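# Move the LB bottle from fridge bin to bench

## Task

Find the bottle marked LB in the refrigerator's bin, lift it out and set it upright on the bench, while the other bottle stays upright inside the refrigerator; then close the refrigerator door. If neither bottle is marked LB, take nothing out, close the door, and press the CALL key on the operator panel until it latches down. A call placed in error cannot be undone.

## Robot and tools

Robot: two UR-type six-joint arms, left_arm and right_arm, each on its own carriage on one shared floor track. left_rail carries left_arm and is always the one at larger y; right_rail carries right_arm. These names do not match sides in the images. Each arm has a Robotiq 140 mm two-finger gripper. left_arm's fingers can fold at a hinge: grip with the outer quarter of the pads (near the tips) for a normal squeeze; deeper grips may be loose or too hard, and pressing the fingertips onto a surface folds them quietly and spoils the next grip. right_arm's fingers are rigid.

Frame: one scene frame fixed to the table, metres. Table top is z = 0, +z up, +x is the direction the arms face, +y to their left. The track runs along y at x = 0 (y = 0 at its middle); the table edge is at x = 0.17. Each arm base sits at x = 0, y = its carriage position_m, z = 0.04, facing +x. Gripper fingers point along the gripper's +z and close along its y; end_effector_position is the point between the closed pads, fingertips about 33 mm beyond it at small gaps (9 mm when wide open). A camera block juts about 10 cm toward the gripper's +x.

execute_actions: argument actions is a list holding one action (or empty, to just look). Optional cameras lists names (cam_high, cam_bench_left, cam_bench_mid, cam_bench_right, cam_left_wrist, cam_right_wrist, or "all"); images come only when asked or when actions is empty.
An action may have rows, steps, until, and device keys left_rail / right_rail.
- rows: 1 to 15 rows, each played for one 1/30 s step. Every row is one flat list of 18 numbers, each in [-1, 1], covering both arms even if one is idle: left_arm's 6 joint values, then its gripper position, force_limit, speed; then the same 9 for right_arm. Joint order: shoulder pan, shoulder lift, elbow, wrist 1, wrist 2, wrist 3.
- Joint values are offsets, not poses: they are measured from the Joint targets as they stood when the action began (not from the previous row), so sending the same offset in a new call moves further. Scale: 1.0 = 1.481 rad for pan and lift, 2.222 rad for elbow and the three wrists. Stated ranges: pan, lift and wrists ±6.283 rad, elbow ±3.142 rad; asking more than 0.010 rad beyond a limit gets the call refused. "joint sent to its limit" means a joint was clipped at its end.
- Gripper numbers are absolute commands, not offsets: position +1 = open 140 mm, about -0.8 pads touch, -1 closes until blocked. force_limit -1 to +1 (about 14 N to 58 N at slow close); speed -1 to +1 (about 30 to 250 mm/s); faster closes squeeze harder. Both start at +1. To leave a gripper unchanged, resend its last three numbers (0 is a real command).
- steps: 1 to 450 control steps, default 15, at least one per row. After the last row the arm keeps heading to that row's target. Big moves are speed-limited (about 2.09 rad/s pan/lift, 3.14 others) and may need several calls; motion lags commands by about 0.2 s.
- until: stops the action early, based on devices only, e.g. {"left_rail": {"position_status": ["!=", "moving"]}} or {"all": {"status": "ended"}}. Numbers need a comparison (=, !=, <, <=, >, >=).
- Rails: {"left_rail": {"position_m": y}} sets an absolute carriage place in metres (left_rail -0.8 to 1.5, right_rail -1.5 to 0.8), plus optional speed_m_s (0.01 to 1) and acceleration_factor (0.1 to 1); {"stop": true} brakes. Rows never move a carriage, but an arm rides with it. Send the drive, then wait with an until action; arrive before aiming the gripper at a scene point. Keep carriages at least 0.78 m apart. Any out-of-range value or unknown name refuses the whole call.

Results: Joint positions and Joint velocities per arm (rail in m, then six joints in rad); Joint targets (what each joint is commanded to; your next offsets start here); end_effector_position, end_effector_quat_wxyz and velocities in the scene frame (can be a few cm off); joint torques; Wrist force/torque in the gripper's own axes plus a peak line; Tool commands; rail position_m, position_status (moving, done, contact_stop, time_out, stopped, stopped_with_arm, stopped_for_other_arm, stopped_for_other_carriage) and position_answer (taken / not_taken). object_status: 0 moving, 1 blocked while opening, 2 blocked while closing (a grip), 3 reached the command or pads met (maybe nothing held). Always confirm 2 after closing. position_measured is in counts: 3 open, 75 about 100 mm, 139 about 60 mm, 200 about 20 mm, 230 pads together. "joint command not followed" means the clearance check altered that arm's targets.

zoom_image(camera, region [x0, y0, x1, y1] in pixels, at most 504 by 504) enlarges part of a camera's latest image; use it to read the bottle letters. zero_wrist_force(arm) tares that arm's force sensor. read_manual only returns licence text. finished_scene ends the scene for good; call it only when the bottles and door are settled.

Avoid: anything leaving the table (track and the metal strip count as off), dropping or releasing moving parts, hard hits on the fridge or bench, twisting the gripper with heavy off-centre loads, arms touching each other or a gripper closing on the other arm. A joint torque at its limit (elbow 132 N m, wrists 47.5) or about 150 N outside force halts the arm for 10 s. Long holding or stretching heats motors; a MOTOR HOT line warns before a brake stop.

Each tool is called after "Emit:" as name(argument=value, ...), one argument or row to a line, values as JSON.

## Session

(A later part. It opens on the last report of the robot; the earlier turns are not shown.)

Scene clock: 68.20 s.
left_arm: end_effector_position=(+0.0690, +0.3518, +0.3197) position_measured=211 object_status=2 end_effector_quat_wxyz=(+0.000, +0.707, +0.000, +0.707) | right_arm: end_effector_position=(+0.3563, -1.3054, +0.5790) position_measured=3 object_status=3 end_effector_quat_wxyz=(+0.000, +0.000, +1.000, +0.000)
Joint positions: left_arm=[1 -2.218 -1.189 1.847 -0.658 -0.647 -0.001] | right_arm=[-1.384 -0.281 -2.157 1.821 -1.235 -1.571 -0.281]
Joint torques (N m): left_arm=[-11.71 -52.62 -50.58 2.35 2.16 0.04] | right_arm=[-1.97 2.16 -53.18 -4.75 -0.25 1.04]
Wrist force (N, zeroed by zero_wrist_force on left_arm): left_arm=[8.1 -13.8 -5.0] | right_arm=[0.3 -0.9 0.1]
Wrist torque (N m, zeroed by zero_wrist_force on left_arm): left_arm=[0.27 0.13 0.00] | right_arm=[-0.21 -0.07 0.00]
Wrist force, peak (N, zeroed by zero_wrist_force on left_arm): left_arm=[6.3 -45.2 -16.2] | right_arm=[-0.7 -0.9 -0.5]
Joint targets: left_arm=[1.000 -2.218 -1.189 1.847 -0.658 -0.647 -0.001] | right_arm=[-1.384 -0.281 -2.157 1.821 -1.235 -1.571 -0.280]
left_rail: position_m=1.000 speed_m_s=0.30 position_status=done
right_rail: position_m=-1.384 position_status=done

Emit:
execute_actions(
  actions=[
    {"rows": [[-0.0016, 0.0028, -0.0029, 0.0010, -0.0010, 0, -1, 0.3, -1, 0, 0, 0, 0, 0, 0, 1, 1, 1], [-0.0031, 0.0057, -0.0058, 0.0020, -0.0021, 0, -1, 0.3, -1, 0, 0, 0, 0, 0, 0, 1, 1, 1], [-0.0047, 0.0085, -0.0087, 0.0030, -0.0031, 0, -1, 0.3, -1, 0, 0, 0, 0, 0, 0, 1, 1, 1], [-0.0062, 0.0114, -0.0116, 0.0040, -0.0042, 0, -1, 0.3, -1, 0, 0, 0, 0, 0, 0, 1, 1, 1], [-0.0078, 0.0142, -0.0144, 0.0050, -0.0052, 0, -1, 0.3, -1, 0, 0, 0, 0, 0, 0, 1, 1, 1], [-0.0093, 0.0170, -0.0173, 0.0060, -0.0062, 0, -1, 0.3, -1, 0, 0, 0, 0, 0, 0, 1, 1, 1], [-0.0109, 0.0199, -0.0202, 0.0070, -0.0073, 0, -1, 0.3, -1, 0, 0, 0, 0, 0, 0, 1, 1, 1], [-0.0124, 0.0227, -0.0231, 0.0080, -0.0083, 0, -1, 0.3, -1, 0, 0, 0, 0, 0, 0, 1, 1, 1], [-0.0140, 0.0255, -0.0260, 0.0090, -0.0094, 0, -1, 0.3, -1, 0, 0, 0, 0, 0, 0, 1, 1, 1], [-0.0155, 0.0284, -0.0289, 0.0100, -0.0104, 0, -1, 0.3, -1, 0, 0, 0, 0, 0, 0, 1, 1, 1]], "steps": 22},
  ],
  cameras=["cam_left_wrist", "cam_high"],
)

Scene clock: 69.70 s.
left_arm: end_effector_position=(+0.0347, +0.3337, +0.3197) position_measured=211 object_status=2 end_effector_quat_wxyz=(+0.000, +0.707, +0.000, +0.707) | right_arm: end_effector_position=(+0.3563, -1.3054, +0.5790) position_measured=3 object_status=3 end_effector_quat_wxyz=(+0.000, +0.000, +1.000, +0.000)
Joint positions: left_arm=[1 -2.241 -1.147 1.783 -0.636 -0.67 -0.001] | right_arm=[-1.384 -0.281 -2.157 1.821 -1.235 -1.571 -0.281]
Joint torques (N m): left_arm=[-7.14 -53.88 -50.48 1.77 5.44 0.02] | right_arm=[-0.82 0.87 -53.96 -4.73 -0.38 1.33]
Wrist force (N, zeroed by zero_wrist_force on left_arm): left_arm=[11.1 -21.9 -9.9] | right_arm=[-0.2 -0.7 0.7]
Wrist torque (N m, zeroed by zero_wrist_force on left_arm): left_arm=[0.60 0.15 -0.02] | right_arm=[-0.16 0.04 0.00]
Wrist force, peak (N, zeroed by zero_wrist_force on left_arm): left_arm=[7.4 -36.7 -16.9] | right_arm=[-0.5 -1.4 -0.2]
Joint targets: left_arm=[1.000 -2.241 -1.146 1.782 -0.636 -0.670 -0.001] | right_arm=[-1.384 -0.281 -2.157 1.821 -1.235 -1.571 -0.280]
left_rail: position_m=1.000 speed_m_s=0.30 position_status=done
right_rail: position_m=-1.384 position_status=done
camera_calibration:
cam_left_wrist: T_world_to_cam=[[-0.0520033, -0.998514, -0.0163133, 0.347134], [-0.339005, 0.0330163, -0.940205, 0.29783], [0.939346, -0.0433635, -0.340218, 0.275584], [0, 0, 0, 1]] pos_world=[-0.139851, 0.348735, 0.379443]
Images, in order (width x height): cam_high 672x504, cam_left_wrist 672x504.

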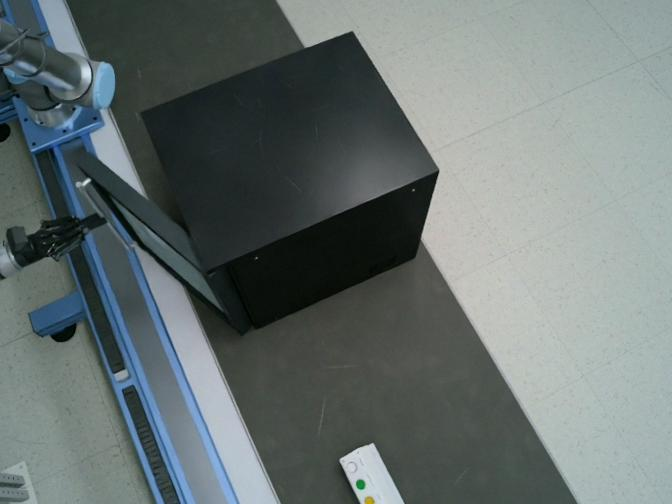

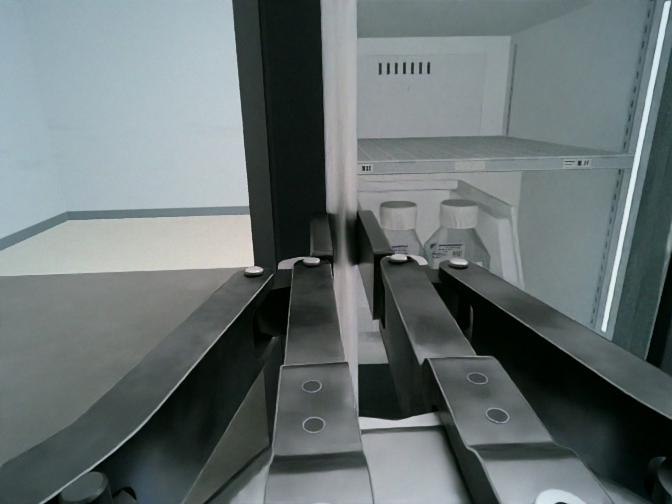

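Emit:
execute_actions(
  actions=[
    {"rows": [[-0.0017, 0.0043, -0.0045, 0.0016, -0.0011, 0, -1, 0.3, -1, 0, 0, 0, 0, 0, 0, 1, 1, 1], [-0.0033, 0.0087, -0.0091, 0.0033, -0.0022, 0, -1, 0.3, -1, 0, 0, 0, 0, 0, 0, 1, 1, 1], [-0.0050, 0.0130, -0.0136, 0.0049, -0.0033, 0, -1, 0.3, -1, 0, 0, 0, 0, 0, 0, 1, 1, 1], [-0.0067, 0.0173, -0.0181, 0.0066, -0.0044, 0, -1, 0.3, -1, 0, 0, 0, 0, 0, 0, 1, 1, 1], [-0.0083, 0.0217, -0.0227, 0.0082, -0.0055, 0, -1, 0.3, -1, 0, 0, 0, 0, 0, 0, 1, 1, 1], [-0.0100, 0.0260, -0.0272, 0.0099, -0.0066, 0, -1, 0.3, -1, 0, 0, 0, 0, 0, 0, 1, 1, 1], [-0.0116, 0.0304, -0.0318, 0.0115, -0.0078, 0, -1, 0.3, -1, 0, 0, 0, 0, 0, 0, 1, 1, 1], [-0.0126, 0.0345, -0.0362, 0.0132, -0.0084, 0, -1, 0.3, -1, 0, 0, 0, 0, 0, 0, 1, 1, 1], [-0.0135, 0.0386, -0.0406, 0.0149, -0.0090, 0, -1, 0.3, -1, 0, 0, 0, 0, 0, 0, 1, 1, 1], [-0.0144, 0.0427, -0.0451, 0.0166, -0.0096, 0, -1, 0.3, -1, 0, 0, 0, 0, 0, 0, 1, 1, 1], [-0.0153, 0.0469, -0.0495, 0.0183, -0.0102, 0, -1, 0.3, -1, 0, 0, 0, 0, 0, 0, 1, 1, 1], [-0.0163, 0.0510, -0.0540, 0.0199, -0.0109, 0, -1, 0.3, -1, 0, 0, 0, 0, 0, 0, 1, 1, 1], [-0.0172, 0.0551, -0.0584, 0.0216, -0.0115, 0, -1, 0.3, -1, 0, 0, 0, 0, 0, 0, 1, 1, 1], [-0.0181, 0.0592, -0.0628, 0.0233, -0.0121, 0, -1, 0.3, -1, 0, 0, 0, 0, 0, 0, 1, 1, 1], [-0.0190, 0.0634, -0.0673, 0.0250, -0.0127, 0, -1, 0.3, -1, 0, 0, 0, 0, 0, 0, 1, 1, 1]], "steps": 27},
  ],
)

Scene clock: 73.70 s.
left_arm: end_effector_position=(-0.0285, +0.2895, +0.3197) position_measured=211 object_status=2 end_effector_quat_wxyz=(+0.000, +0.707, +0.000, +0.707) | right_arm: end_effector_position=(+0.3563, -1.3054, +0.5790) position_measured=3 object_status=3 end_effector_quat_wxyz=(+0.000, +0.000, +1.000, +0.000)
Joint positions: left_arm=[1 -2.269 -1.053 1.633 -0.58 -0.698 -0.001] | right_arm=[-1.384 -0.281 -2.157 1.821 -1.235 -1.571 -0.281]
Joint torques (N m): left_arm=[-5.52 -63.32 -50.36 2.04 4.09 1.09] | right_arm=[-2.51 2.56 -53.81 -4.45 -0.19 1.09]
Wrist force (N, zeroed by zero_wrist_force on left_arm): left_arm=[12.1 -17.2 -11.1] | right_arm=[-0.6 -1.1 0.5]
Wrist torque (N m, zeroed by zero_wrist_force on left_arm): left_arm=[0.62 0.16 -0.10] | right_arm=[-0.26 0.13 0.00]
Wrist force, peak (N, zeroed by zero_wrist_force on left_arm): left_arm=[12.6 -44.0 -28.5] | right_arm=[-0.6 -1.1 0.5]
Joint targets: left_arm=[1.000 -2.269 -1.053 1.633 -0.580 -0.698 -0.001] | right_arm=[-1.384 -0.281 -2.157 1.821 -1.235 -1.571 -0.280]
left_rail: position_m=1.000 speed_m_s=0.30 position_status=done
right_rail: position_m=-1.384 position_status=done

Emit:
execute_actions(
  actions=[
    {"rows": [[-0.0006, 0.0050, -0.0055, 0.0022, -0.0004, 0, -1, 0.3, -1, 0, 0, 0, 0, 0, 0, 1, 1, 1], [-0.0011, 0.0100, -0.0110, 0.0044, -0.0008, 0, -1, 0.3, -1, 0, 0, 0, 0, 0, 0, 1, 1, 1], [-0.0017, 0.0150, -0.0165, 0.0066, -0.0011, 0, -1, 0.3, -1, 0, 0, 0, 0, 0, 0, 1, 1, 1], [-0.0023, 0.0199, -0.0220, 0.0087, -0.0015, 0, -1, 0.3, -1, 0, 0, 0, 0, 0, 0, 1, 1, 1], [-0.0029, 0.0249, -0.0275, 0.0109, -0.0019, 0, -1, 0.3, -1, 0, 0, 0, 0, 0, 0, 1, 1, 1], [-0.0034, 0.0299, -0.0330, 0.0131, -0.0023, 0, -1, 0.3, -1, 0, 0, 0, 0, 0, 0, 1, 1, 1], [-0.0040, 0.0349, -0.0385, 0.0153, -0.0026, 0, -1, 0.3, -1, 0, 0, 0, 0, 0, 0, 1, 1, 1], [-0.0041, 0.0395, -0.0437, 0.0174, -0.0027, 0, -1, 0.3, -1, 0, 0, 0, 0, 0, 0, 1, 1, 1], [-0.0043, 0.0441, -0.0489, 0.0196, -0.0028, 0, -1, 0.3, -1, 0, 0, 0, 0, 0, 0, 1, 1, 1], [-0.0044, 0.0487, -0.0542, 0.0217, -0.0029, 0, -1, 0.3, -1, 0, 0, 0, 0, 0, 0, 1, 1, 1], [-0.0045, 0.0533, -0.0594, 0.0238, -0.0029, 0, -1, 0.3, -1, 0, 0, 0, 0, 0, 0, 1, 1, 1], [-0.0046, 0.0579, -0.0646, 0.0260, -0.0030, 0, -1, 0.3, -1, 0, 0, 0, 0, 0, 0, 1, 1, 1], [-0.0047, 0.0625, -0.0698, 0.0281, -0.0031, 0, -1, 0.3, -1, 0, 0, 0, 0, 0, 0, 1, 1, 1], [-0.0049, 0.0671, -0.0750, 0.0302, -0.0032, 0, -1, 0.3, -1, 0, 0, 0, 0, 0, 0, 1, 1, 1], [-0.0050, 0.0717, -0.0802, 0.0324, -0.0033, 0, -1, 0.3, -1, 0, 0, 0, 0, 0, 0, 1, 1, 1]], "steps": 27},
  ],
  cameras=["cam_left_wrist", "cam_high"],
)

Scene clock: 75.93 s.
left_arm: end_effector_position=(-0.0831, +0.2344, +0.3197) position_measured=211 object_status=2 end_effector_quat_wxyz=(+0.000, +0.707, +0.000, +0.707) | right_arm: end_effector_position=(+0.3563, -1.3054, +0.5790) position_measured=3 object_status=3 end_effector_quat_wxyz=(+0.000, +0.000, +1.000, +0.000)
Joint positions: left_arm=[1 -2.277 -0.946 1.455 -0.508 -0.706 -0.001] | right_arm=[-1.384 -0.281 -2.157 1.821 -1.235 -1.571 -0.281]
Joint torques (N m): left_arm=[-16.56 -73.22 -51.7 4.02 -2.98 1.29] | right_arm=[-2.61 1 -53.86 -4.62 -0.6 1.46]
Wrist force (N, zeroed by zero_wrist_force on left_arm): left_arm=[7.0 0.4 4.6] | right_arm=[0.0 -0.8 0.4]
Wrist torque (N m, zeroed by zero_wrist_force on left_arm): left_arm=[-0.01 -0.02 -0.18] | right_arm=[-0.18 0.00 0.00]
Wrist force, peak (N, zeroed by zero_wrist_force on left_arm): left_arm=[9.6 -34.1 -25.1] | right_arm=[-0.7 -0.9 -0.6]
Joint targets: left_arm=[1.000 -2.277 -0.946 1.455 -0.508 -0.706 -0.001] | right_arm=[-1.384 -0.281 -2.157 1.821 -1.235 -1.571 -0.280]
left_rail: position_m=1.000 speed_m_s=0.30 position_status=done
right_rail: position_m=-1.384 position_status=done
camera_calibration:
cam_left_wrist: T_world_to_cam=[[-0.0520017, -0.998514, -0.0163086, 0.241754], [-0.339005, 0.0330114, -0.940205, 0.261178], [0.939346, -0.0433636, -0.340218, 0.381929], [0, 0, 0, 1]] pos_world=[-0.257651, 0.249335, 0.379443]
Images, in order (width x height): cam_high 672x504, cam_left_wrist 672x504.

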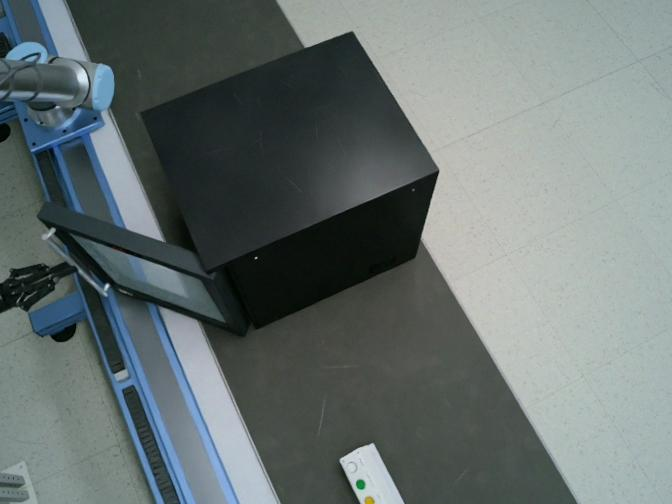

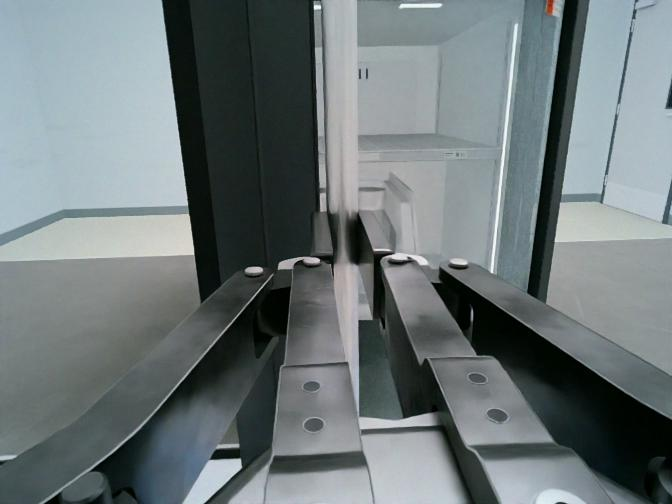

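Emit:
execute_actions(
  actions=[
    {"rows": [[0.0002, 0.0055, -0.0064, 0.0027, 0.0002, 0, -1, 0.3, -1, 0, 0, 0, 0, 0, 0, 1, 1, 1], [0.0005, 0.0111, -0.0128, 0.0054, 0.0003, 0, -1, 0.3, -1, 0, 0, 0, 0, 0, 0, 1, 1, 1], [0.0007, 0.0166, -0.0192, 0.0081, 0.0005, 0, -1, 0.3, -1, 0, 0, 0, 0, 0, 0, 1, 1, 1], [0.0010, 0.0221, -0.0256, 0.0108, 0.0007, 0, -1, 0.3, -1, 0, 0, 0, 0, 0, 0, 1, 1, 1], [0.0012, 0.0277, -0.0320, 0.0136, 0.0008, 0, -1, 0.3, -1, 0, 0, 0, 0, 0, 0, 1, 1, 1], [0.0015, 0.0332, -0.0384, 0.0163, 0.0010, 0, -1, 0.3, -1, 0, 0, 0, 0, 0, 0, 1, 1, 1], [0.0017, 0.0387, -0.0448, 0.0190, 0.0012, 0, -1, 0.3, -1, 0, 0, 0, 0, 0, 0, 1, 1, 1], [0.0022, 0.0438, -0.0508, 0.0216, 0.0015, 0, -1, 0.3, -1, 0, 0, 0, 0, 0, 0, 1, 1, 1], [0.0027, 0.0489, -0.0568, 0.0242, 0.0018, 0, -1, 0.3, -1, 0, 0, 0, 0, 0, 0, 1, 1, 1], [0.0032, 0.0540, -0.0628, 0.0269, 0.0021, 0, -1, 0.3, -1, 0, 0, 0, 0, 0, 0, 1, 1, 1], [0.0037, 0.0591, -0.0689, 0.0295, 0.0025, 0, -1, 0.3, -1, 0, 0, 0, 0, 0, 0, 1, 1, 1], [0.0042, 0.0642, -0.0749, 0.0321, 0.0028, 0, -1, 0.3, -1, 0, 0, 0, 0, 0, 0, 1, 1, 1], [0.0047, 0.0693, -0.0809, 0.0348, 0.0031, 0, -1, 0.3, -1, 0, 0, 0, 0, 0, 0, 1, 1, 1], [0.0052, 0.0744, -0.0870, 0.0374, 0.0035, 0, -1, 0.3, -1, 0, 0, 0, 0, 0, 0, 1, 1, 1], [0.0057, 0.0795, -0.0930, 0.0400, 0.0038, 0, -1, 0.3, -1, 0, 0, 0, 0, 0, 0, 1, 1, 1]], "steps": 27},
  ],
  cameras=["cam_left_wrist", "cam_high"],
)

Scene clock: 78.40 s.
left_arm: end_effector_position=(-0.1271, +0.1705, +0.3196) position_measured=211 object_status=2 end_effector_quat_wxyz=(+0.000, +0.707, +0.000, +0.707) | right_arm: end_effector_position=(+0.3563, -1.3054, +0.5790) position_measured=3 object_status=3 end_effector_quat_wxyz=(+0.000, +0.000, +1.000, +0.000)
Joint positions: left_arm=[1 -2.268 -0.829 1.248 -0.42 -0.697 -0.001] | right_arm=[-1.384 -0.281 -2.157 1.821 -1.235 -1.571 -0.281]
Joint torques (N m): left_arm=[-3.58 -84.47 -53.72 3.15 0.98 0.96] | right_arm=[-1.57 1.9 -54.43 -4.59 -0.36 1.38]
Wrist force (N, zeroed by zero_wrist_force on left_arm): left_arm=[8.2 4.7 12.4] | right_arm=[-0.5 -0.5 -0.1]
Wrist torque (N m, zeroed by zero_wrist_force on left_arm): left_arm=[-0.07 0.09 -0.16] | right_arm=[-0.13 0.12 0.00]
Wrist force, peak (N, zeroed by zero_wrist_force on left_arm): left_arm=[8.9 -12.4 -12.1] | right_arm=[-0.6 -1.1 0.2]
Joint targets: left_arm=[1.000 -2.268 -0.829 1.248 -0.420 -0.697 -0.001] | right_arm=[-1.384 -0.281 -2.157 1.821 -1.235 -1.571 -0.280]
left_rail: position_m=1.000 speed_m_s=0.30 position_status=done
right_rail: position_m=-1.384 position_status=done
camera_calibration:
cam_left_wrist: T_world_to_cam=[[-0.0520017, -0.998514, -0.0163086, 0.175759], [-0.339005, 0.0330114, -0.940205, 0.248274], [0.939346, -0.0433636, -0.340218, 0.420459], [0, 0, 0, 1]] pos_world=[-0.301651, 0.185535, 0.379343]
Images, in order (width x height): cam_high 672x504, cam_left_wrist 672x504.

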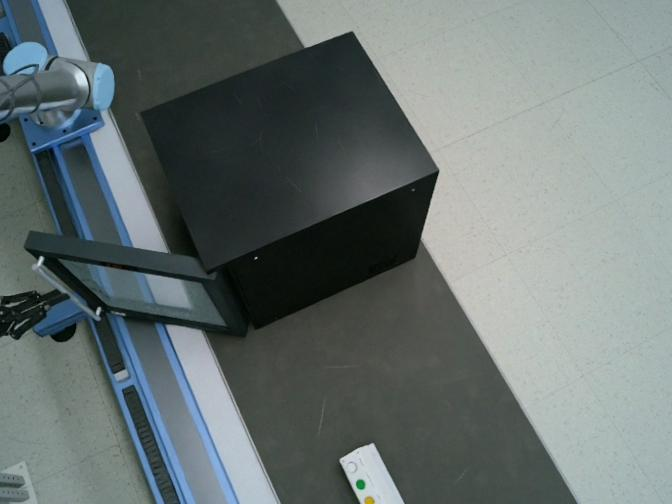

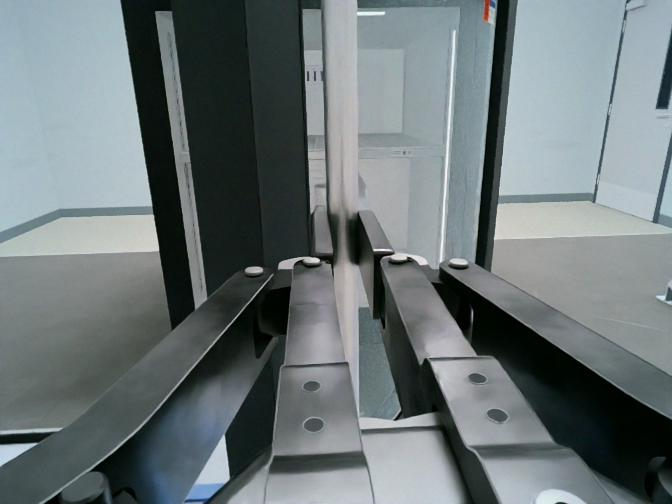

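Emit:
execute_actions(
  actions=[
    {"rows": [[0, 0, 0, 0, 0, 0, -0.42, 0.3, -1, 0, 0, 0, 0, 0, 0, 1, 1, 1]], "steps": 45},
  ],
  cameras=["cam_left_wrist"],
)

Scene clock: 82.47 s.
left_arm: end_effector_position=(-0.1272, +0.1705, +0.3196) position_measured=182 object_status=3 end_effector_quat_wxyz=(+0.000, +0.707, +0.000, +0.707) | right_arm: end_effector_position=(+0.3563, -1.3054, +0.5790) position_measured=3 object_status=3 end_effector_quat_wxyz=(+0.000, +0.000, +1.000, +0.000)
Joint positions: left_arm=[1 -2.268 -0.829 1.248 -0.42 -0.697 -0.001] | right_arm=[-1.384 -0.281 -2.157 1.821 -1.235 -1.571 -0.28]
Joint torques (N m): left_arm=[10.25 -114.69 -53.23 2.82 2.99 0.98] | right_arm=[-1.71 1.41 -54.31 -4.71 -0.56 1.45]
Wrist force (N, zeroed by zero_wrist_force on left_arm): left_arm=[2.6 -6.2 1.1] | right_arm=[-0.3 -0.8 0.5]
Wrist torque (N m, zeroed by zero_wrist_force on left_arm): left_arm=[-1.27 -0.72 0.02] | right_arm=[-0.18 0.07 0.00]
Wrist force, peak (N, zeroed by zero_wrist_force on left_arm): left_arm=[8.1 4.9 12.7] | right_arm=[-0.1 -1.3 -0.2]
Joint targets: left_arm=[1.000 -2.268 -0.829 1.248 -0.420 -0.697 -0.001] | right_arm=[-1.384 -0.281 -2.157 1.821 -1.235 -1.571 -0.280]
left_rail: position_m=1.000 speed_m_s=0.30 position_status=done
right_rail: position_m=-1.384 position_status=done
camera_calibration:
cam_left_wrist: T_world_to_cam=[[-0.0520033, -0.998514, -0.0163133, 0.175754], [-0.339005, 0.0330163, -0.940205, 0.248145], [0.939346, -0.0433635, -0.340218, 0.420519], [0, 0, 0, 1]] pos_world=[-0.301751, 0.185535, 0.379243]
Images, in order (width x height): cam_left_wrist 672x504.

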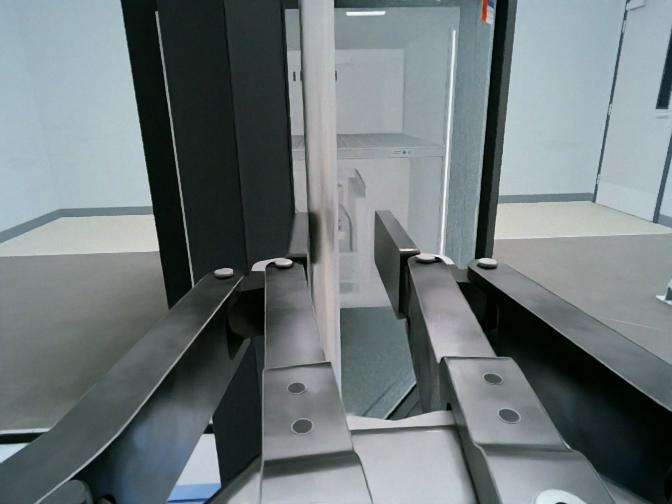

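Emit:
execute_actions(
  actions=[
    {"steps": 30},
  ],
  cameras=["cam_left_wrist", "cam_high"],
)

Scene clock: 84.63 s.
left_arm: end_effector_position=(-0.1272, +0.1705, +0.3196) position_measured=182 object_status=3 end_effector_quat_wxyz=(+0.000, +0.707, +0.000, +0.707) | right_arm: end_effector_position=(+0.3563, -1.3054, +0.5790) position_measured=3 object_status=3 end_effector_quat_wxyz=(+0.000, +0.000, +1.000, +0.000)
Joint positions: left_arm=[1 -2.268 -0.829 1.248 -0.42 -0.697 -0.001] | right_arm=[-1.384 -0.281 -2.157 1.821 -1.235 -1.571 -0.28]
Joint torques (N m): left_arm=[9.16 -116.11 -51.71 3.02 2.54 1.2] | right_arm=[-2.11 0.53 -55.17 -4.55 -0.35 1.52]
Wrist force (N, zeroed by zero_wrist_force on left_arm): left_arm=[2.9 -6.0 1.1] | right_arm=[-0.3 -0.6 0.3]
Wrist torque (N m, zeroed by zero_wrist_force on left_arm): left_arm=[-1.21 -0.79 0.02] | right_arm=[-0.15 0.06 -0.01]
Wrist force, peak (N, zeroed by zero_wrist_force on left_arm): left_arm=[2.8 -6.6 1.1] | right_arm=[-0.7 -0.9 -0.1]
Joint targets: left_arm=[1.000 -2.268 -0.829 1.248 -0.420 -0.697 -0.001] | right_arm=[-1.384 -0.281 -2.157 1.821 -1.235 -1.571 -0.280]
Tool commands: left_gripper/position=-0.42 left_gripper/force_limit=+0.3 left_gripper/speed=-1.0 right_gripper/position=+1.0 right_gripper/force_limit=+1.0 right_gripper/speed=+1.0
left_rail: position_m=1.000 speed_m_s=0.30 position_status=done
right_rail: position_m=-1.384 position_status=done
camera_calibration:
cam_left_wrist: T_world_to_cam=[[-0.0520017, -0.998514, -0.0163086, 0.175754], [-0.339005, 0.0330114, -0.940205, 0.24824], [0.939346, -0.0433636, -0.340218, 0.420553], [0, 0, 0, 1]] pos_world=[-0.301751, 0.185535, 0.379343]
Images, in order (width x height): cam_high 672x504, cam_left_wrist 672x504.

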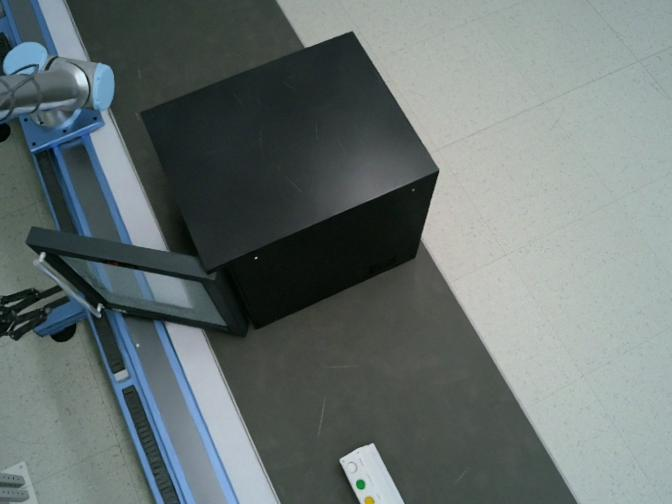

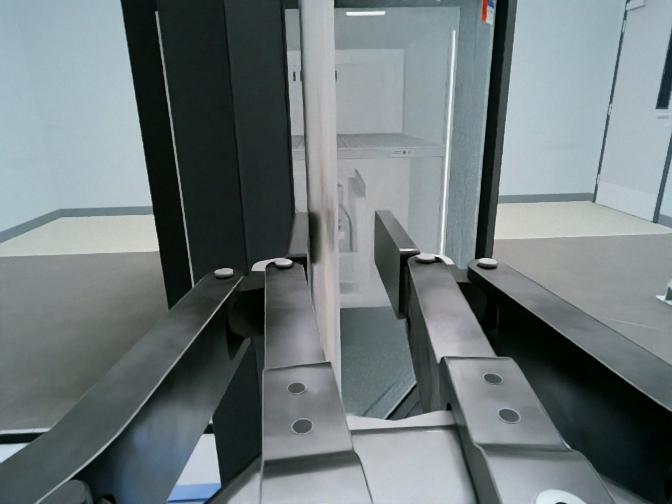

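Emit:
execute_actions(
  actions=[
    {"right_rail": {"position_m": -1.1, "speed_m_s": 0.4, "acceleration_factor": 0.6}, "steps": 90, "until": {"right_rail": {"position_status": ["!=", "moving"]}}},
  ],
)

Emit:
execute_actions(
  actions=[
    {"rows": [[0, 0, 0, 0, 0, 0, -0.42, 0.3, -1, 1, 0, 0, 0, 0, 0, 0.1, 1, -0.5]], "steps": 45},
  ],
)

Emit:
execute_actions(
  actions=[
    {"rows": [[0, 0, 0, 0, 0, 0, -0.42, 0.3, -1, 0.2806, 0, 0, 0, 1, 0, 0.1, 1, -0.5]], "steps": 45},
  ],
  cameras=["cam_high"],
)

Scene clock: 92.70 s.
left_arm: end_effector_position=(-0.1272, +0.1705, +0.3196) position_measured=182 object_status=3 end_effector_quat_wxyz=(+0.000, +0.707, +0.000, +0.707) | right_arm: end_effector_position=(+0.3563, -1.0214, +0.5790) position_measured=3 object_status=3 end_effector_quat_wxyz=(+0.000, +0.000, +1.000, +0.000)
Joint positions: left_arm=[1 -2.268 -0.829 1.248 -0.42 -0.697 -0.001] | right_arm=[-1.1 -0.281 -2.157 1.821 -1.235 -1.571 -0.28]
Joint torques (N m): left_arm=[8.98 -115.86 -44.43 2.12 2.83 0.97] | right_arm=[-2.92 2.7 -54.55 -4.49 -0.56 1.3]
Wrist force (N, zeroed by zero_wrist_force on left_arm): left_arm=[3.3 -6.0 1.0] | right_arm=[-0.5 -0.2 -0.2]
Wrist torque (N m, zeroed by zero_wrist_force on left_arm): left_arm=[-1.20 -0.87 0.02] | right_arm=[-0.06 0.10 0.00]
Wrist force, peak (N, zeroed by zero_wrist_force on left_arm): left_arm=[3.1 -6.7 1.1] | right_arm=[-0.2 -1.8 0.0]
Joint targets: left_arm=[1.000 -2.268 -0.829 1.248 -0.420 -0.697 -0.001] | right_arm=[-1.100 -0.281 -2.157 1.821 -1.235 -1.571 -0.280]
Tool commands: left_gripper/position=-0.42 left_gripper/force_limit=+0.3 left_gripper/speed=-1.0 right_gripper/position=+1.0 right_gripper/force_limit=+1.0 right_gripper/speed=+1.0
left_rail: position_m=1.000 speed_m_s=0.30 position_status=done
right_rail: position_m=-1.100 speed_m_s=0.40 position_status=done

Scene clock: 94.40 s.
left_arm: end_effector_position=(-0.1272, +0.1705, +0.3196) position_measured=182 object_status=3 end_effector_quat_wxyz=(+0.000, +0.707, +0.000, +0.707) | right_arm: end_effector_position=(-0.0464, -0.7381, +0.5790) position_measured=117 object_status=3 end_effector_quat_wxyz=(+0.000, -0.675, +0.738, +0.000)
Joint positions: left_arm=[1 -2.268 -0.829 1.248 -0.42 -0.697 -0.001] | right_arm=[-1.1 1.201 -2.157 1.821 -1.235 -1.571 -0.28]
Joint torques (N m): left_arm=[9.81 -115.18 -44.32 1.87 2.53 1.35] | right_arm=[16.25 13.94 -45.27 -4.67 -0.38 1.22]
Wrist force (N, zeroed by zero_wrist_force on left_arm): left_arm=[3.0 -6.3 0.7] | right_arm=[-0.3 -1.1 0.2]
Wrist torque (N m, zeroed by zero_wrist_force on left_arm): left_arm=[-1.26 -0.80 0.02] | right_arm=[-0.26 0.06 -0.03]
Wrist force, peak (N, zeroed by zero_wrist_force on left_arm): left_arm=[3.2 -6.6 1.1] | right_arm=[-3.4 -11.2 0.1]
Joint targets: left_arm=[1.000 -2.268 -0.829 1.248 -0.420 -0.697 -0.001] | right_arm=[-1.100 1.201 -2.157 1.821 -1.235 -1.571 -0.280]
left_rail: position_m=1.000 speed_m_s=0.30 position_status=done
right_rail: position_m=-1.100 speed_m_s=0.40 position_status=done

Scene clock: 96.10 s.
left_arm: end_effector_position=(-0.1272, +0.1705, +0.3196) position_measured=182 object_status=3 end_effector_quat_wxyz=(+0.000, +0.707, +0.000, +0.707) | right_arm: end_effector_position=(-0.4592, -0.8000, +1.1260) position_measured=117 object_status=3 end_effector_quat_wxyz=(+0.555, +0.361, -0.259, -0.704)
Joint positions: left_arm=[1 -2.268 -0.829 1.248 -0.42 -0.697 -0.001] | right_arm=[-1.1 1.616 -2.157 1.821 -1.235 0.651 -0.28]
Joint torques (N m): left_arm=[11.72 -114.7 -42.88 1.89 2.94 0.73] | right_arm=[15.29 2.86 -56.28 -4.46 6.87 1.22]
Wrist force (N, zeroed by zero_wrist_force on left_arm): left_arm=[3.1 -5.9 1.0] | right_arm=[-0.5 0.5 4.2]
Wrist torque (N m, zeroed by zero_wrist_force on left_arm): left_arm=[-1.18 -0.81 0.02] | right_arm=[0.76 -0.04 0.18]
Wrist force, peak (N, zeroed by zero_wrist_force on left_arm): left_arm=[3.3 -6.5 1.3] | right_arm=[-1.6 -16.6 0.0]
Joint targets: left_arm=[1.000 -2.268 -0.829 1.248 -0.420 -0.697 -0.001] | right_arm=[-1.100 1.616 -2.157 1.821 -1.235 0.651 -0.280]
left_rail: position_m=1.000 speed_m_s=0.30 position_status=done
right_rail: position_m=-1.100 speed_m_s=0.40 position_status=done
Images, in order (width x height): cam_high 672x504.

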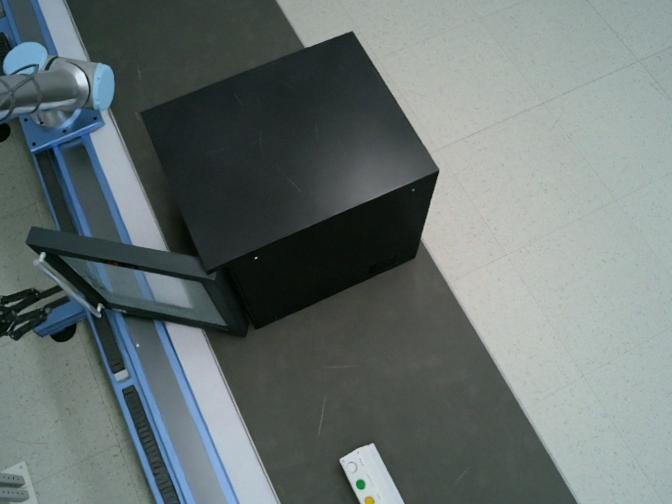

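Emit:
execute_actions(
  actions=[
    {"rows": [[0, 0, 0, 0, 0, 0, -0.42, 0.3, -1, 0, 0.5300, -0.1506, 0.2923, 0.5519, 0.1260, 0.1, 1, -0.5]], "steps": 45},
  ],
  cameras=["cam_high", "cam_right_wrist", "cam_bench_right"],
)

Scene clock: 98.13 s.
left_arm: end_effector_position=(-0.1272, +0.1705, +0.3196) position_measured=182 object_status=3 end_effector_quat_wxyz=(+0.000, +0.707, +0.000, +0.707) | right_arm: end_effector_position=(-0.1184, -0.0716, +0.7965) position_measured=117 object_status=3 end_effector_quat_wxyz=(+0.554, -0.451, -0.284, -0.640)
Joint positions: left_arm=[1 -2.268 -0.829 1.248 -0.42 -0.697 -0.001] | right_arm=[-1.1 1.616 -1.372 1.486 -0.586 1.877 -0.001]
Joint torques (N m): left_arm=[12.55 -114.87 -41.11 1.37 3.14 1.16] | right_arm=[16.9 -57.65 -55.9 -1.21 4.05 2.04]
Wrist force (N, zeroed by zero_wrist_force on left_arm): left_arm=[2.6 -6.2 0.9] | right_arm=[1.9 0.6 3.6]
Wrist torque (N m, zeroed by zero_wrist_force on left_arm): left_arm=[-1.26 -0.70 0.03] | right_arm=[0.21 -1.36 -0.39]
Wrist force, peak (N, zeroed by zero_wrist_force on left_arm): left_arm=[3.2 -6.6 1.2] | right_arm=[20.7 13.5 24.5]
Joint targets: left_arm=[1.000 -2.268 -0.829 1.248 -0.420 -0.697 -0.001] | right_arm=[-1.100 1.616 -1.372 1.486 -0.586 1.877 -0.001]
left_rail: position_m=1.000 speed_m_s=0.30 position_status=done
right_rail: position_m=-1.100 speed_m_s=0.40 position_status=done
camera_calibration:
cam_right_wrist: T_world_to_cam=[[0.971253, -0.179817, -0.155993, 0.247482], [-0.131464, 0.141134, -0.981223, 0.783309], [0.198457, 0.973523, 0.113438, 0.18748], [0, 0, 0, 1]] pos_world=[-0.174597, -0.248567, 0.785939]
Images, in order (width x height): cam_high 672x504, cam_bench_right 672x504, cam_right_wrist 672x504.

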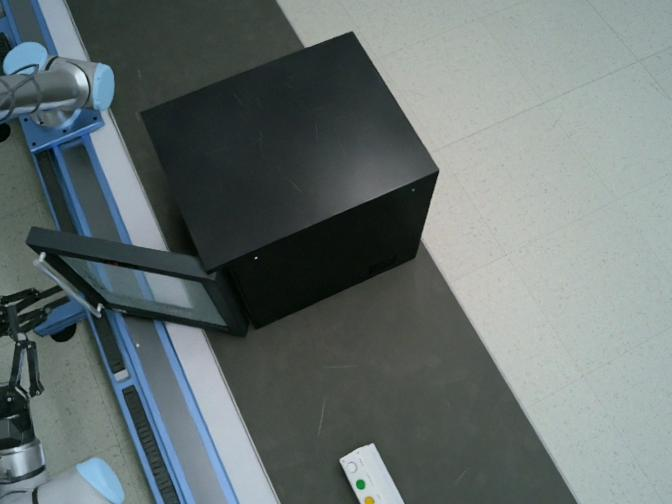

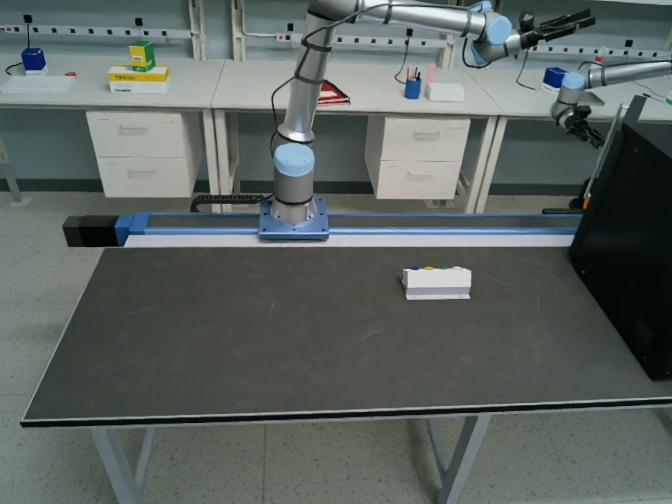

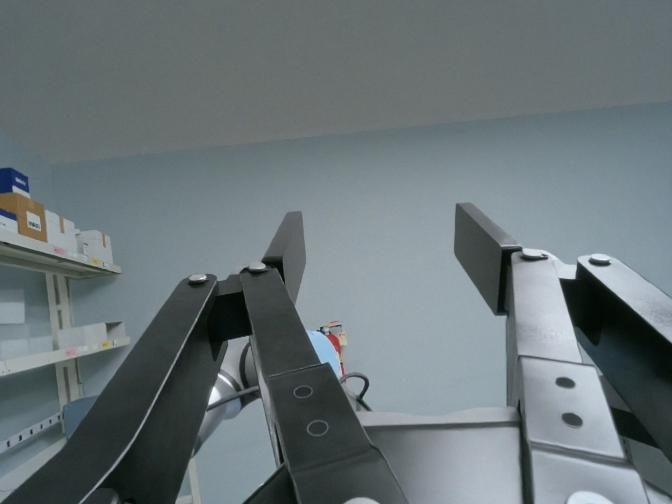

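Emit:
execute_actions(
  actions=[
    {"rows": [[0, 0, 0, 0, 0, 0, -0.42, 0.3, -1, 0, 0.1363, -0.0387, 0.0751, 0, 0, 0.1, 1, -0.5]], "steps": 35},
  ],
  cameras=["cam_high", "cam_right_wrist"],
)

Scene clock: 99.80 s.
left_arm: end_effector_position=(-0.1272, +0.1705, +0.3196) position_measured=182 object_status=3 end_effector_quat_wxyz=(+0.000, +0.707, +0.000, +0.707) | right_arm: end_effector_position=(-0.1232, +0.0325, +0.5972) position_measured=117 object_status=3 end_effector_quat_wxyz=(+0.483, -0.520, -0.374, -0.596)
Joint positions: left_arm=[1 -2.268 -0.829 1.248 -0.42 -0.697 -0.001] | right_arm=[-1.1 1.616 -1.17 1.4 -0.419 1.877 -0.001]
Joint torques (N m): left_arm=[11.34 -115.7 -40.72 1.33 2.91 1.17] | right_arm=[-17.93 -74.87 -56.92 -0.02 -1.71 1.7]
Wrist force (N, zeroed by zero_wrist_force on left_arm): left_arm=[3.0 -6.3 1.1] | right_arm=[1.8 -0.3 3.3]
Wrist torque (N m, zeroed by zero_wrist_force on left_arm): left_arm=[-1.27 -0.80 0.02] | right_arm=[0.00 -1.32 -0.44]
Wrist force, peak (N, zeroed by zero_wrist_force on left_arm): left_arm=[2.9 -6.6 1.2] | right_arm=[33.3 0.1 6.2]
Joint targets: left_arm=[1.000 -2.268 -0.829 1.248 -0.420 -0.697 -0.001] | right_arm=[-1.100 1.616 -1.170 1.400 -0.419 1.877 -0.001]
left_rail: position_m=1.000 speed_m_s=0.30 position_status=done
right_rail: position_m=-1.100 speed_m_s=0.40 position_status=done
camera_calibration:
cam_right_wrist: T_world_to_cam=[[0.972835, -0.214402, -0.0873145, 0.199993], [-0.118702, -0.138168, -0.98327, 0.584429], [0.198751, 0.966924, -0.159864, 0.27312], [0, 0, 0, 1]] pos_world=[-0.17947, -0.140458, 0.635776]
Images, in order (width x height): cam_high 672x504, cam_right_wrist 672x504.

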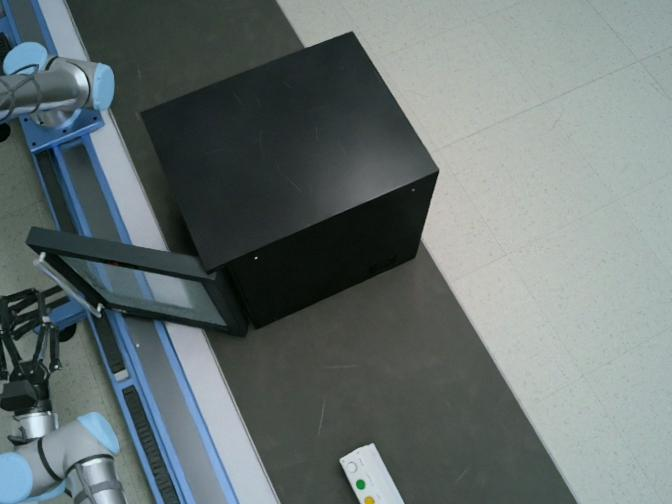

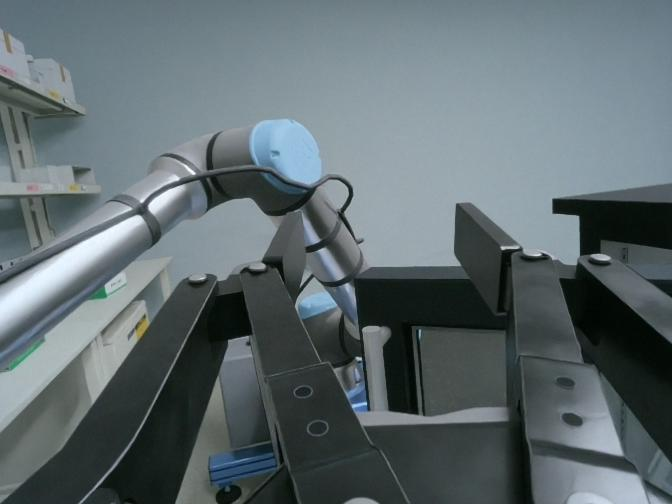

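Emit:
execute_actions(
  actions=[
    {"rows": [[0, 0, 0, 0, 0, 0, -0.42, 0.3, -1, 0, 0.0909, -0.0258, 0.0501, 0, 0, 0.1, 1, -0.5]], "steps": 30},
  ],
  cameras=["cam_high", "cam_right_wrist"],
)

Scene clock: 101.37 s.
left_arm: end_effector_position=(-0.1272, +0.1705, +0.3196) position_measured=182 object_status=3 end_effector_quat_wxyz=(+0.000, +0.707, +0.000, +0.707) | right_arm: end_effector_position=(-0.1252, +0.0775, +0.4544) position_measured=117 object_status=3 end_effector_quat_wxyz=(-0.430, +0.561, +0.431, +0.561)
Joint positions: left_arm=[1 -2.268 -0.829 1.248 -0.42 -0.697 -0.001] | right_arm=[-1.1 1.616 -1.035 1.343 -0.307 1.877 -0.001]
Joint torques (N m): left_arm=[8.23 -113.12 -37.39 1.45 2.88 0.86] | right_arm=[6.63 -84.5 -54.97 0.75 -1.61 1]
Wrist force (N, zeroed by zero_wrist_force on left_arm): left_arm=[3.1 -6.2 1.1] | right_arm=[1.8 0.5 2.9]
Wrist torque (N m, zeroed by zero_wrist_force on left_arm): left_arm=[-1.27 -0.84 0.02] | right_arm=[0.17 -1.29 -0.46]
Wrist force, peak (N, zeroed by zero_wrist_force on left_arm): left_arm=[3.1 -6.6 1.0] | right_arm=[27.5 -0.2 6.5]
Joint targets: left_arm=[1.000 -2.268 -0.829 1.248 -0.420 -0.697 -0.001] | right_arm=[-1.100 1.616 -1.035 1.343 -0.307 1.877 -0.001]
left_rail: position_m=1.000 speed_m_s=0.30 position_status=done
right_rail: position_m=-1.100 speed_m_s=0.40 position_status=done
camera_calibration:
cam_right_wrist: T_world_to_cam=[[0.973374, -0.226177, -0.037254, 0.177436], [-0.11038, -0.320046, -0.94095, 0.445874], [0.200898, 0.920008, -0.33649, 0.291311], [0, 0, 0, 1]] pos_world=[-0.18202, -0.0851756, 0.524179]
Images, in order (width x height): cam_high 672x504, cam_right_wrist 672x504.

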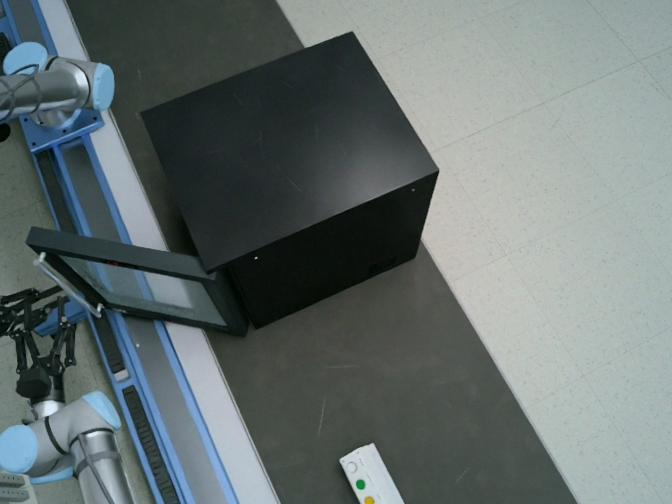

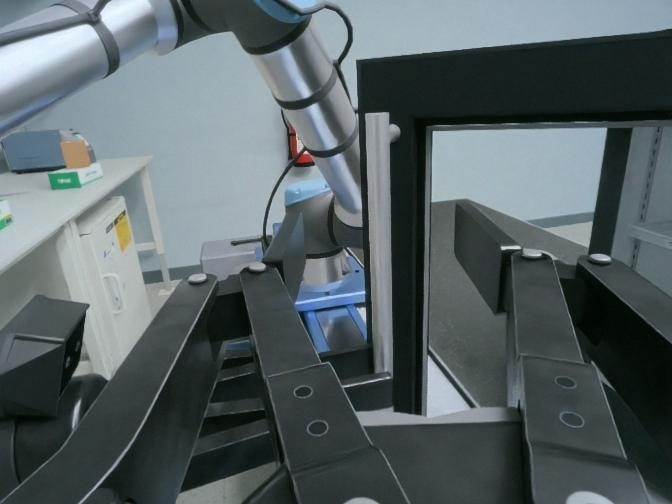

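Emit:
execute_actions(
  actions=[
    {"rows": [[0, 0, 0, 0, 0, 0, -0.42, 0.3, -1, -0.0022, 0.0073, -0.0091, 0.0042, -0.0014, 0, 0.1, 1, -0.5], [0, 0, 0, 0, 0, 0, -0.42, 0.3, -1, -0.0044, 0.0146, -0.0181, 0.0084, -0.0029, 0, 0.1, 1, -0.5], [0, 0, 0, 0, 0, 0, -0.42, 0.3, -1, -0.0065, 0.0218, -0.0272, 0.0126, -0.0043, 0, 0.1, 1, -0.5], [0, 0, 0, 0, 0, 0, -0.42, 0.3, -1, -0.0087, 0.0291, -0.0363, 0.0168, -0.0058, 0, 0.1, 1, -0.5], [0, 0, 0, 0, 0, 0, -0.42, 0.3, -1, -0.0109, 0.0364, -0.0453, 0.0211, -0.0072, 0, 0.1, 1, -0.5]], "steps": 25},
  ],
  cameras=["cam_right_wrist", "cam_left_wrist"],
)

Scene clock: 103.93 s.
left_arm: end_effector_position=(-0.1272, +0.1705, +0.3196) position_measured=182 object_status=3 end_effector_quat_wxyz=(+0.000, +0.707, +0.000, +0.707) | right_arm: end_effector_position=(-0.1125, +0.1163, +0.4624) position_measured=117 object_status=3 end_effector_quat_wxyz=(-0.430, +0.561, +0.431, +0.561)
Joint positions: left_arm=[1 -2.268 -0.829 1.248 -0.42 -0.697 -0.001] | right_arm=[-1.1 1.6 -0.981 1.242 -0.26 1.861 -0.001]
Joint torques (N m): left_arm=[11.13 -113.57 -36.53 1.54 2.53 0.67] | right_arm=[-22.22 -88.97 -56.14 0.48 -3.96 1.24]
Wrist force (N, zeroed by zero_wrist_force on left_arm): left_arm=[2.9 -6.1 1.0] | right_arm=[1.6 0.6 2.8]
Wrist torque (N m, zeroed by zero_wrist_force on left_arm): left_arm=[-1.24 -0.79 0.02] | right_arm=[0.21 -1.24 -0.44]
Wrist force, peak (N, zeroed by zero_wrist_force on left_arm): left_arm=[3.4 -6.4 0.8] | right_arm=[1.9 0.3 5.6]
Joint targets: left_arm=[1.000 -2.268 -0.829 1.248 -0.420 -0.697 -0.001] | right_arm=[-1.100 1.600 -0.981 1.242 -0.260 1.861 -0.001]
left_rail: position_m=1.000 speed_m_s=0.30 position_status=done
right_rail: position_m=-1.100 speed_m_s=0.40 position_status=done
camera_calibration:
cam_left_wrist: T_world_to_cam=[[-0.0520017, -0.998514, -0.0163086, 0.175754], [-0.339005, 0.0330114, -0.940205, 0.24824], [0.939346, -0.0433636, -0.340218, 0.420553], [0, 0, 0, 1]] pos_world=[-0.301751, 0.185535, 0.379343]
cam_right_wrist: T_world_to_cam=[[0.973355, -0.226264, -0.0372029, 0.174114], [-0.110379, -0.320126, -0.940923, 0.467204], [0.200987, 0.919959, -0.336571, 0.25581], [0, 0, 0, 1]] pos_world=[-0.16932, -0.046375, 0.532178]
Images, in order (width x height): cam_left_wrist 672x504, cam_right_wrist 672x504.

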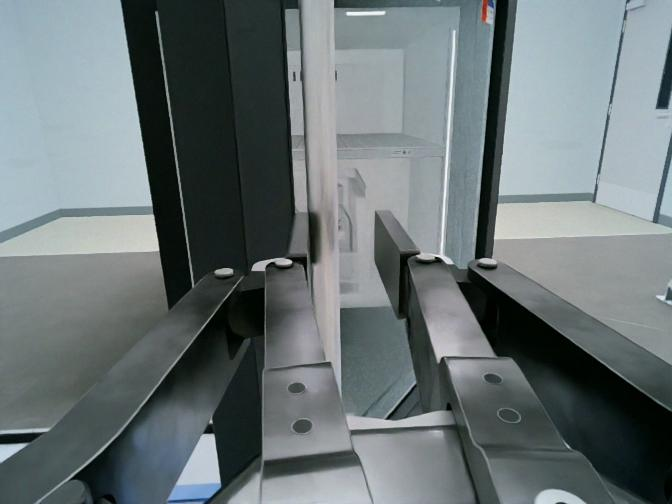

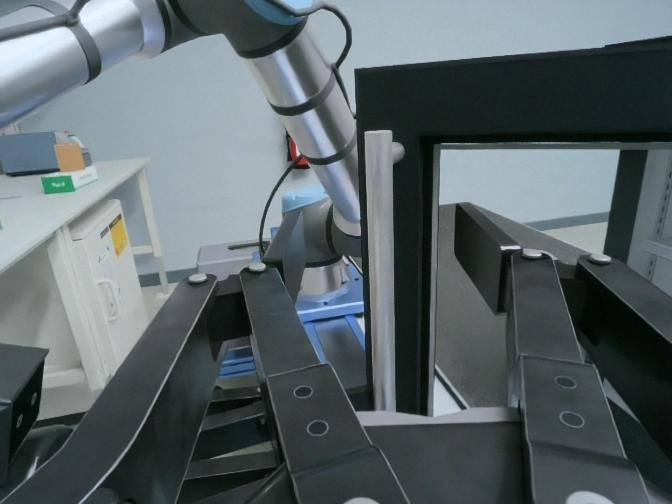

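Emit:
execute_actions(
  actions=[
    {"rows": [[0, 0, 0, 0, 0, 0, -0.42, 0.3, -1, -0.0022, 0.0073, -0.0091, 0.0042, -0.0014, 0, 0.1, 1, -0.5], [0, 0, 0, 0, 0, 0, -0.42, 0.3, -1, -0.0044, 0.0146, -0.0181, 0.0084, -0.0029, 0, 0.1, 1, -0.5], [0, 0, 0, 0, 0, 0, -0.42, 0.3, -1, -0.0065, 0.0218, -0.0272, 0.0126, -0.0043, 0, 0.1, 1, -0.5], [0, 0, 0, 0, 0, 0, -0.42, 0.3, -1, -0.0087, 0.0291, -0.0363, 0.0168, -0.0058, 0, 0.1, 1, -0.5], [0, 0, 0, 0, 0, 0, -0.42, 0.3, -1, -0.0109, 0.0364, -0.0453, 0.0210, -0.0073, 0, 0.1, 1, -0.5]], "steps": 25},
  ],
  cameras=["cam_right_wrist", "cam_high"],
)

Scene clock: 105.37 s.
left_arm: end_effector_position=(-0.1272, +0.1705, +0.3196) position_measured=182 object_status=3 end_effector_quat_wxyz=(+0.000, +0.707, +0.000, +0.707) | right_arm: end_effector_position=(-0.0986, +0.1526, +0.4693) position_measured=117 object_status=3 end_effector_quat_wxyz=(-0.430, +0.561, +0.431, +0.561)
Joint positions: left_arm=[1 -2.268 -0.829 1.248 -0.42 -0.697 -0.001] | right_arm=[-1.1 1.584 -0.927 1.142 -0.214 1.845 -0.001]
Joint torques (N m): left_arm=[7.12 -114.95 -34.92 1.12 2.68 1.27] | right_arm=[-19.13 -94.21 -57.07 0.7 -4.31 0.55]
Wrist force (N, zeroed by zero_wrist_force on left_arm): left_arm=[3.1 -6.1 1.0] | right_arm=[1.5 0.2 2.4]
Wrist torque (N m, zeroed by zero_wrist_force on left_arm): left_arm=[-1.24 -0.82 0.02] | right_arm=[0.10 -1.22 -0.43]
Wrist force, peak (N, zeroed by zero_wrist_force on left_arm): left_arm=[3.0 -6.5 0.9] | right_arm=[1.5 1.0 5.6]
Joint targets: left_arm=[1.000 -2.268 -0.829 1.248 -0.420 -0.697 -0.001] | right_arm=[-1.100 1.584 -0.927 1.142 -0.214 1.845 -0.001]
left_rail: position_m=1.000 speed_m_s=0.30 position_status=done
right_rail: position_m=-1.100 speed_m_s=0.40 position_status=done
camera_calibration:
cam_right_wrist: T_world_to_cam=[[0.973375, -0.226175, -0.0372364, 0.169073], [-0.110382, -0.320136, -0.940919, 0.486754], [0.200891, 0.919977, -0.336578, 0.2219], [0, 0, 0, 1]] pos_world=[-0.15542, -0.0100751, 0.538979]
Images, in order (width x height): cam_high 672x504, cam_right_wrist 672x504.

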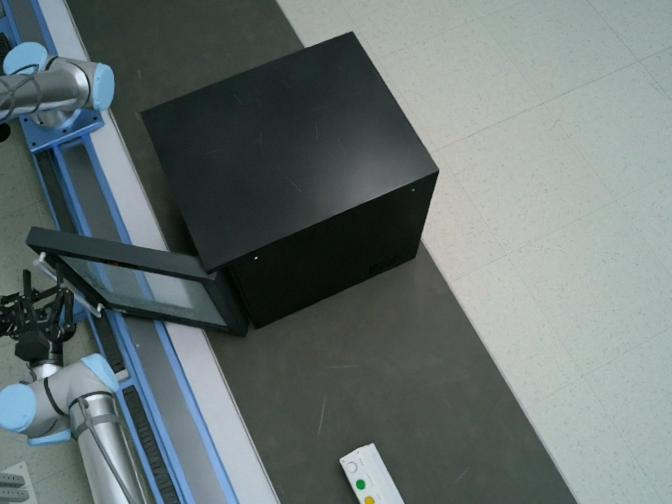

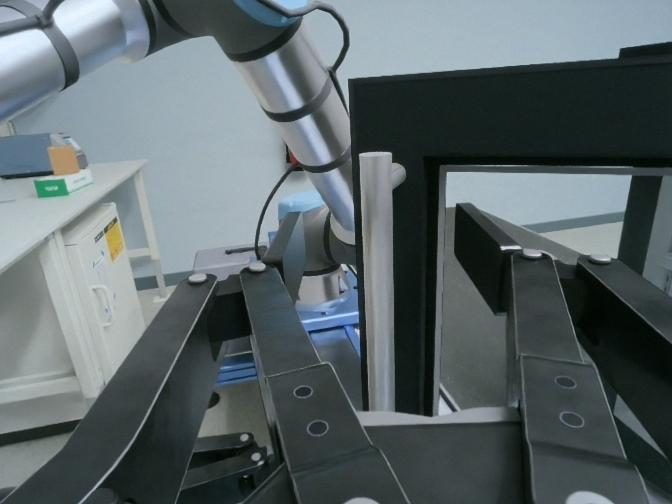

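Emit:
zero_wrist_force(
  arm="right_arm",
)

Emit:
execute_actions(
  actions=[
    {"rows": [[0, 0, 0, 0, 0, 0, -0.42, 0.3, -1, 0, 0, 0, 0, 0, 0, -1, 0.3, -1]], "steps": 110},
  ],
  cameras=["cam_right_wrist", "cam_left_wrist"],
)

Wrist force sensor zeroed.

Scene clock: 109.60 s.
left_arm: end_effector_position=(-0.1272, +0.1705, +0.3196) position_measured=182 object_status=3 end_effector_quat_wxyz=(+0.000, +0.707, +0.000, +0.707) | right_arm: end_effector_position=(-0.0986, +0.1526, +0.4693) position_measured=211 object_status=2 end_effector_quat_wxyz=(-0.430, +0.561, +0.431, +0.561)
Joint positions: left_arm=[1 -2.268 -0.829 1.248 -0.42 -0.697 -0.001] | right_arm=[-1.1 1.584 -0.927 1.142 -0.214 1.845 -0.001]
Joint torques (N m): left_arm=[7.94 -114.52 -35.16 0.32 2.68 0.67] | right_arm=[-22.07 -105.64 -41.88 0.33 7.41 -0.15]
Wrist force (N, zeroed by zero_wrist_force): left_arm=[3.1 -6.1 0.7] | right_arm=[0.3 -11.3 3.9]
Wrist torque (N m, zeroed by zero_wrist_force): left_arm=[-1.26 -0.84 0.02] | right_arm=[0.28 -0.02 0.18]
Wrist force, peak (N, zeroed by zero_wrist_force): left_arm=[3.1 -7.0 1.5] | right_arm=[0.7 -11.9 4.1]
Joint targets: left_arm=[1.000 -2.268 -0.829 1.248 -0.420 -0.697 -0.001] | right_arm=[-1.100 1.584 -0.927 1.142 -0.214 1.845 -0.001]
left_rail: position_m=1.000 speed_m_s=0.30 position_status=done
right_rail: position_m=-1.100 speed_m_s=0.40 position_status=done
camera_calibration:
cam_left_wrist: T_world_to_cam=[[-0.0520017, -0.998514, -0.0163086, 0.175754], [-0.339005, 0.0330114, -0.940205, 0.24824], [0.939346, -0.0433636, -0.340218, 0.420553], [0, 0, 0, 1]] pos_world=[-0.301751, 0.185535, 0.379343]
cam_right_wrist: T_world_to_cam=[[0.973375, -0.226175, -0.0372364, 0.169073], [-0.110382, -0.320136, -0.940919, 0.486754], [0.200891, 0.919977, -0.336578, 0.2219], [0, 0, 0, 1]] pos_world=[-0.15542, -0.0100751, 0.538979]
Images, in order (width x height): cam_left_wrist 672x504, cam_right_wrist 672x504.

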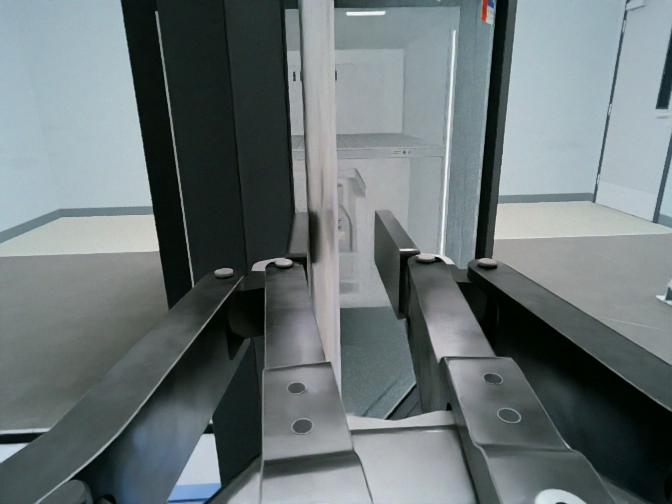

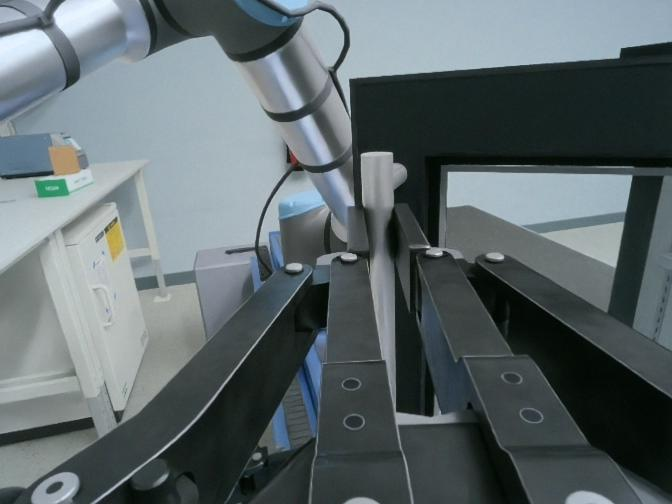

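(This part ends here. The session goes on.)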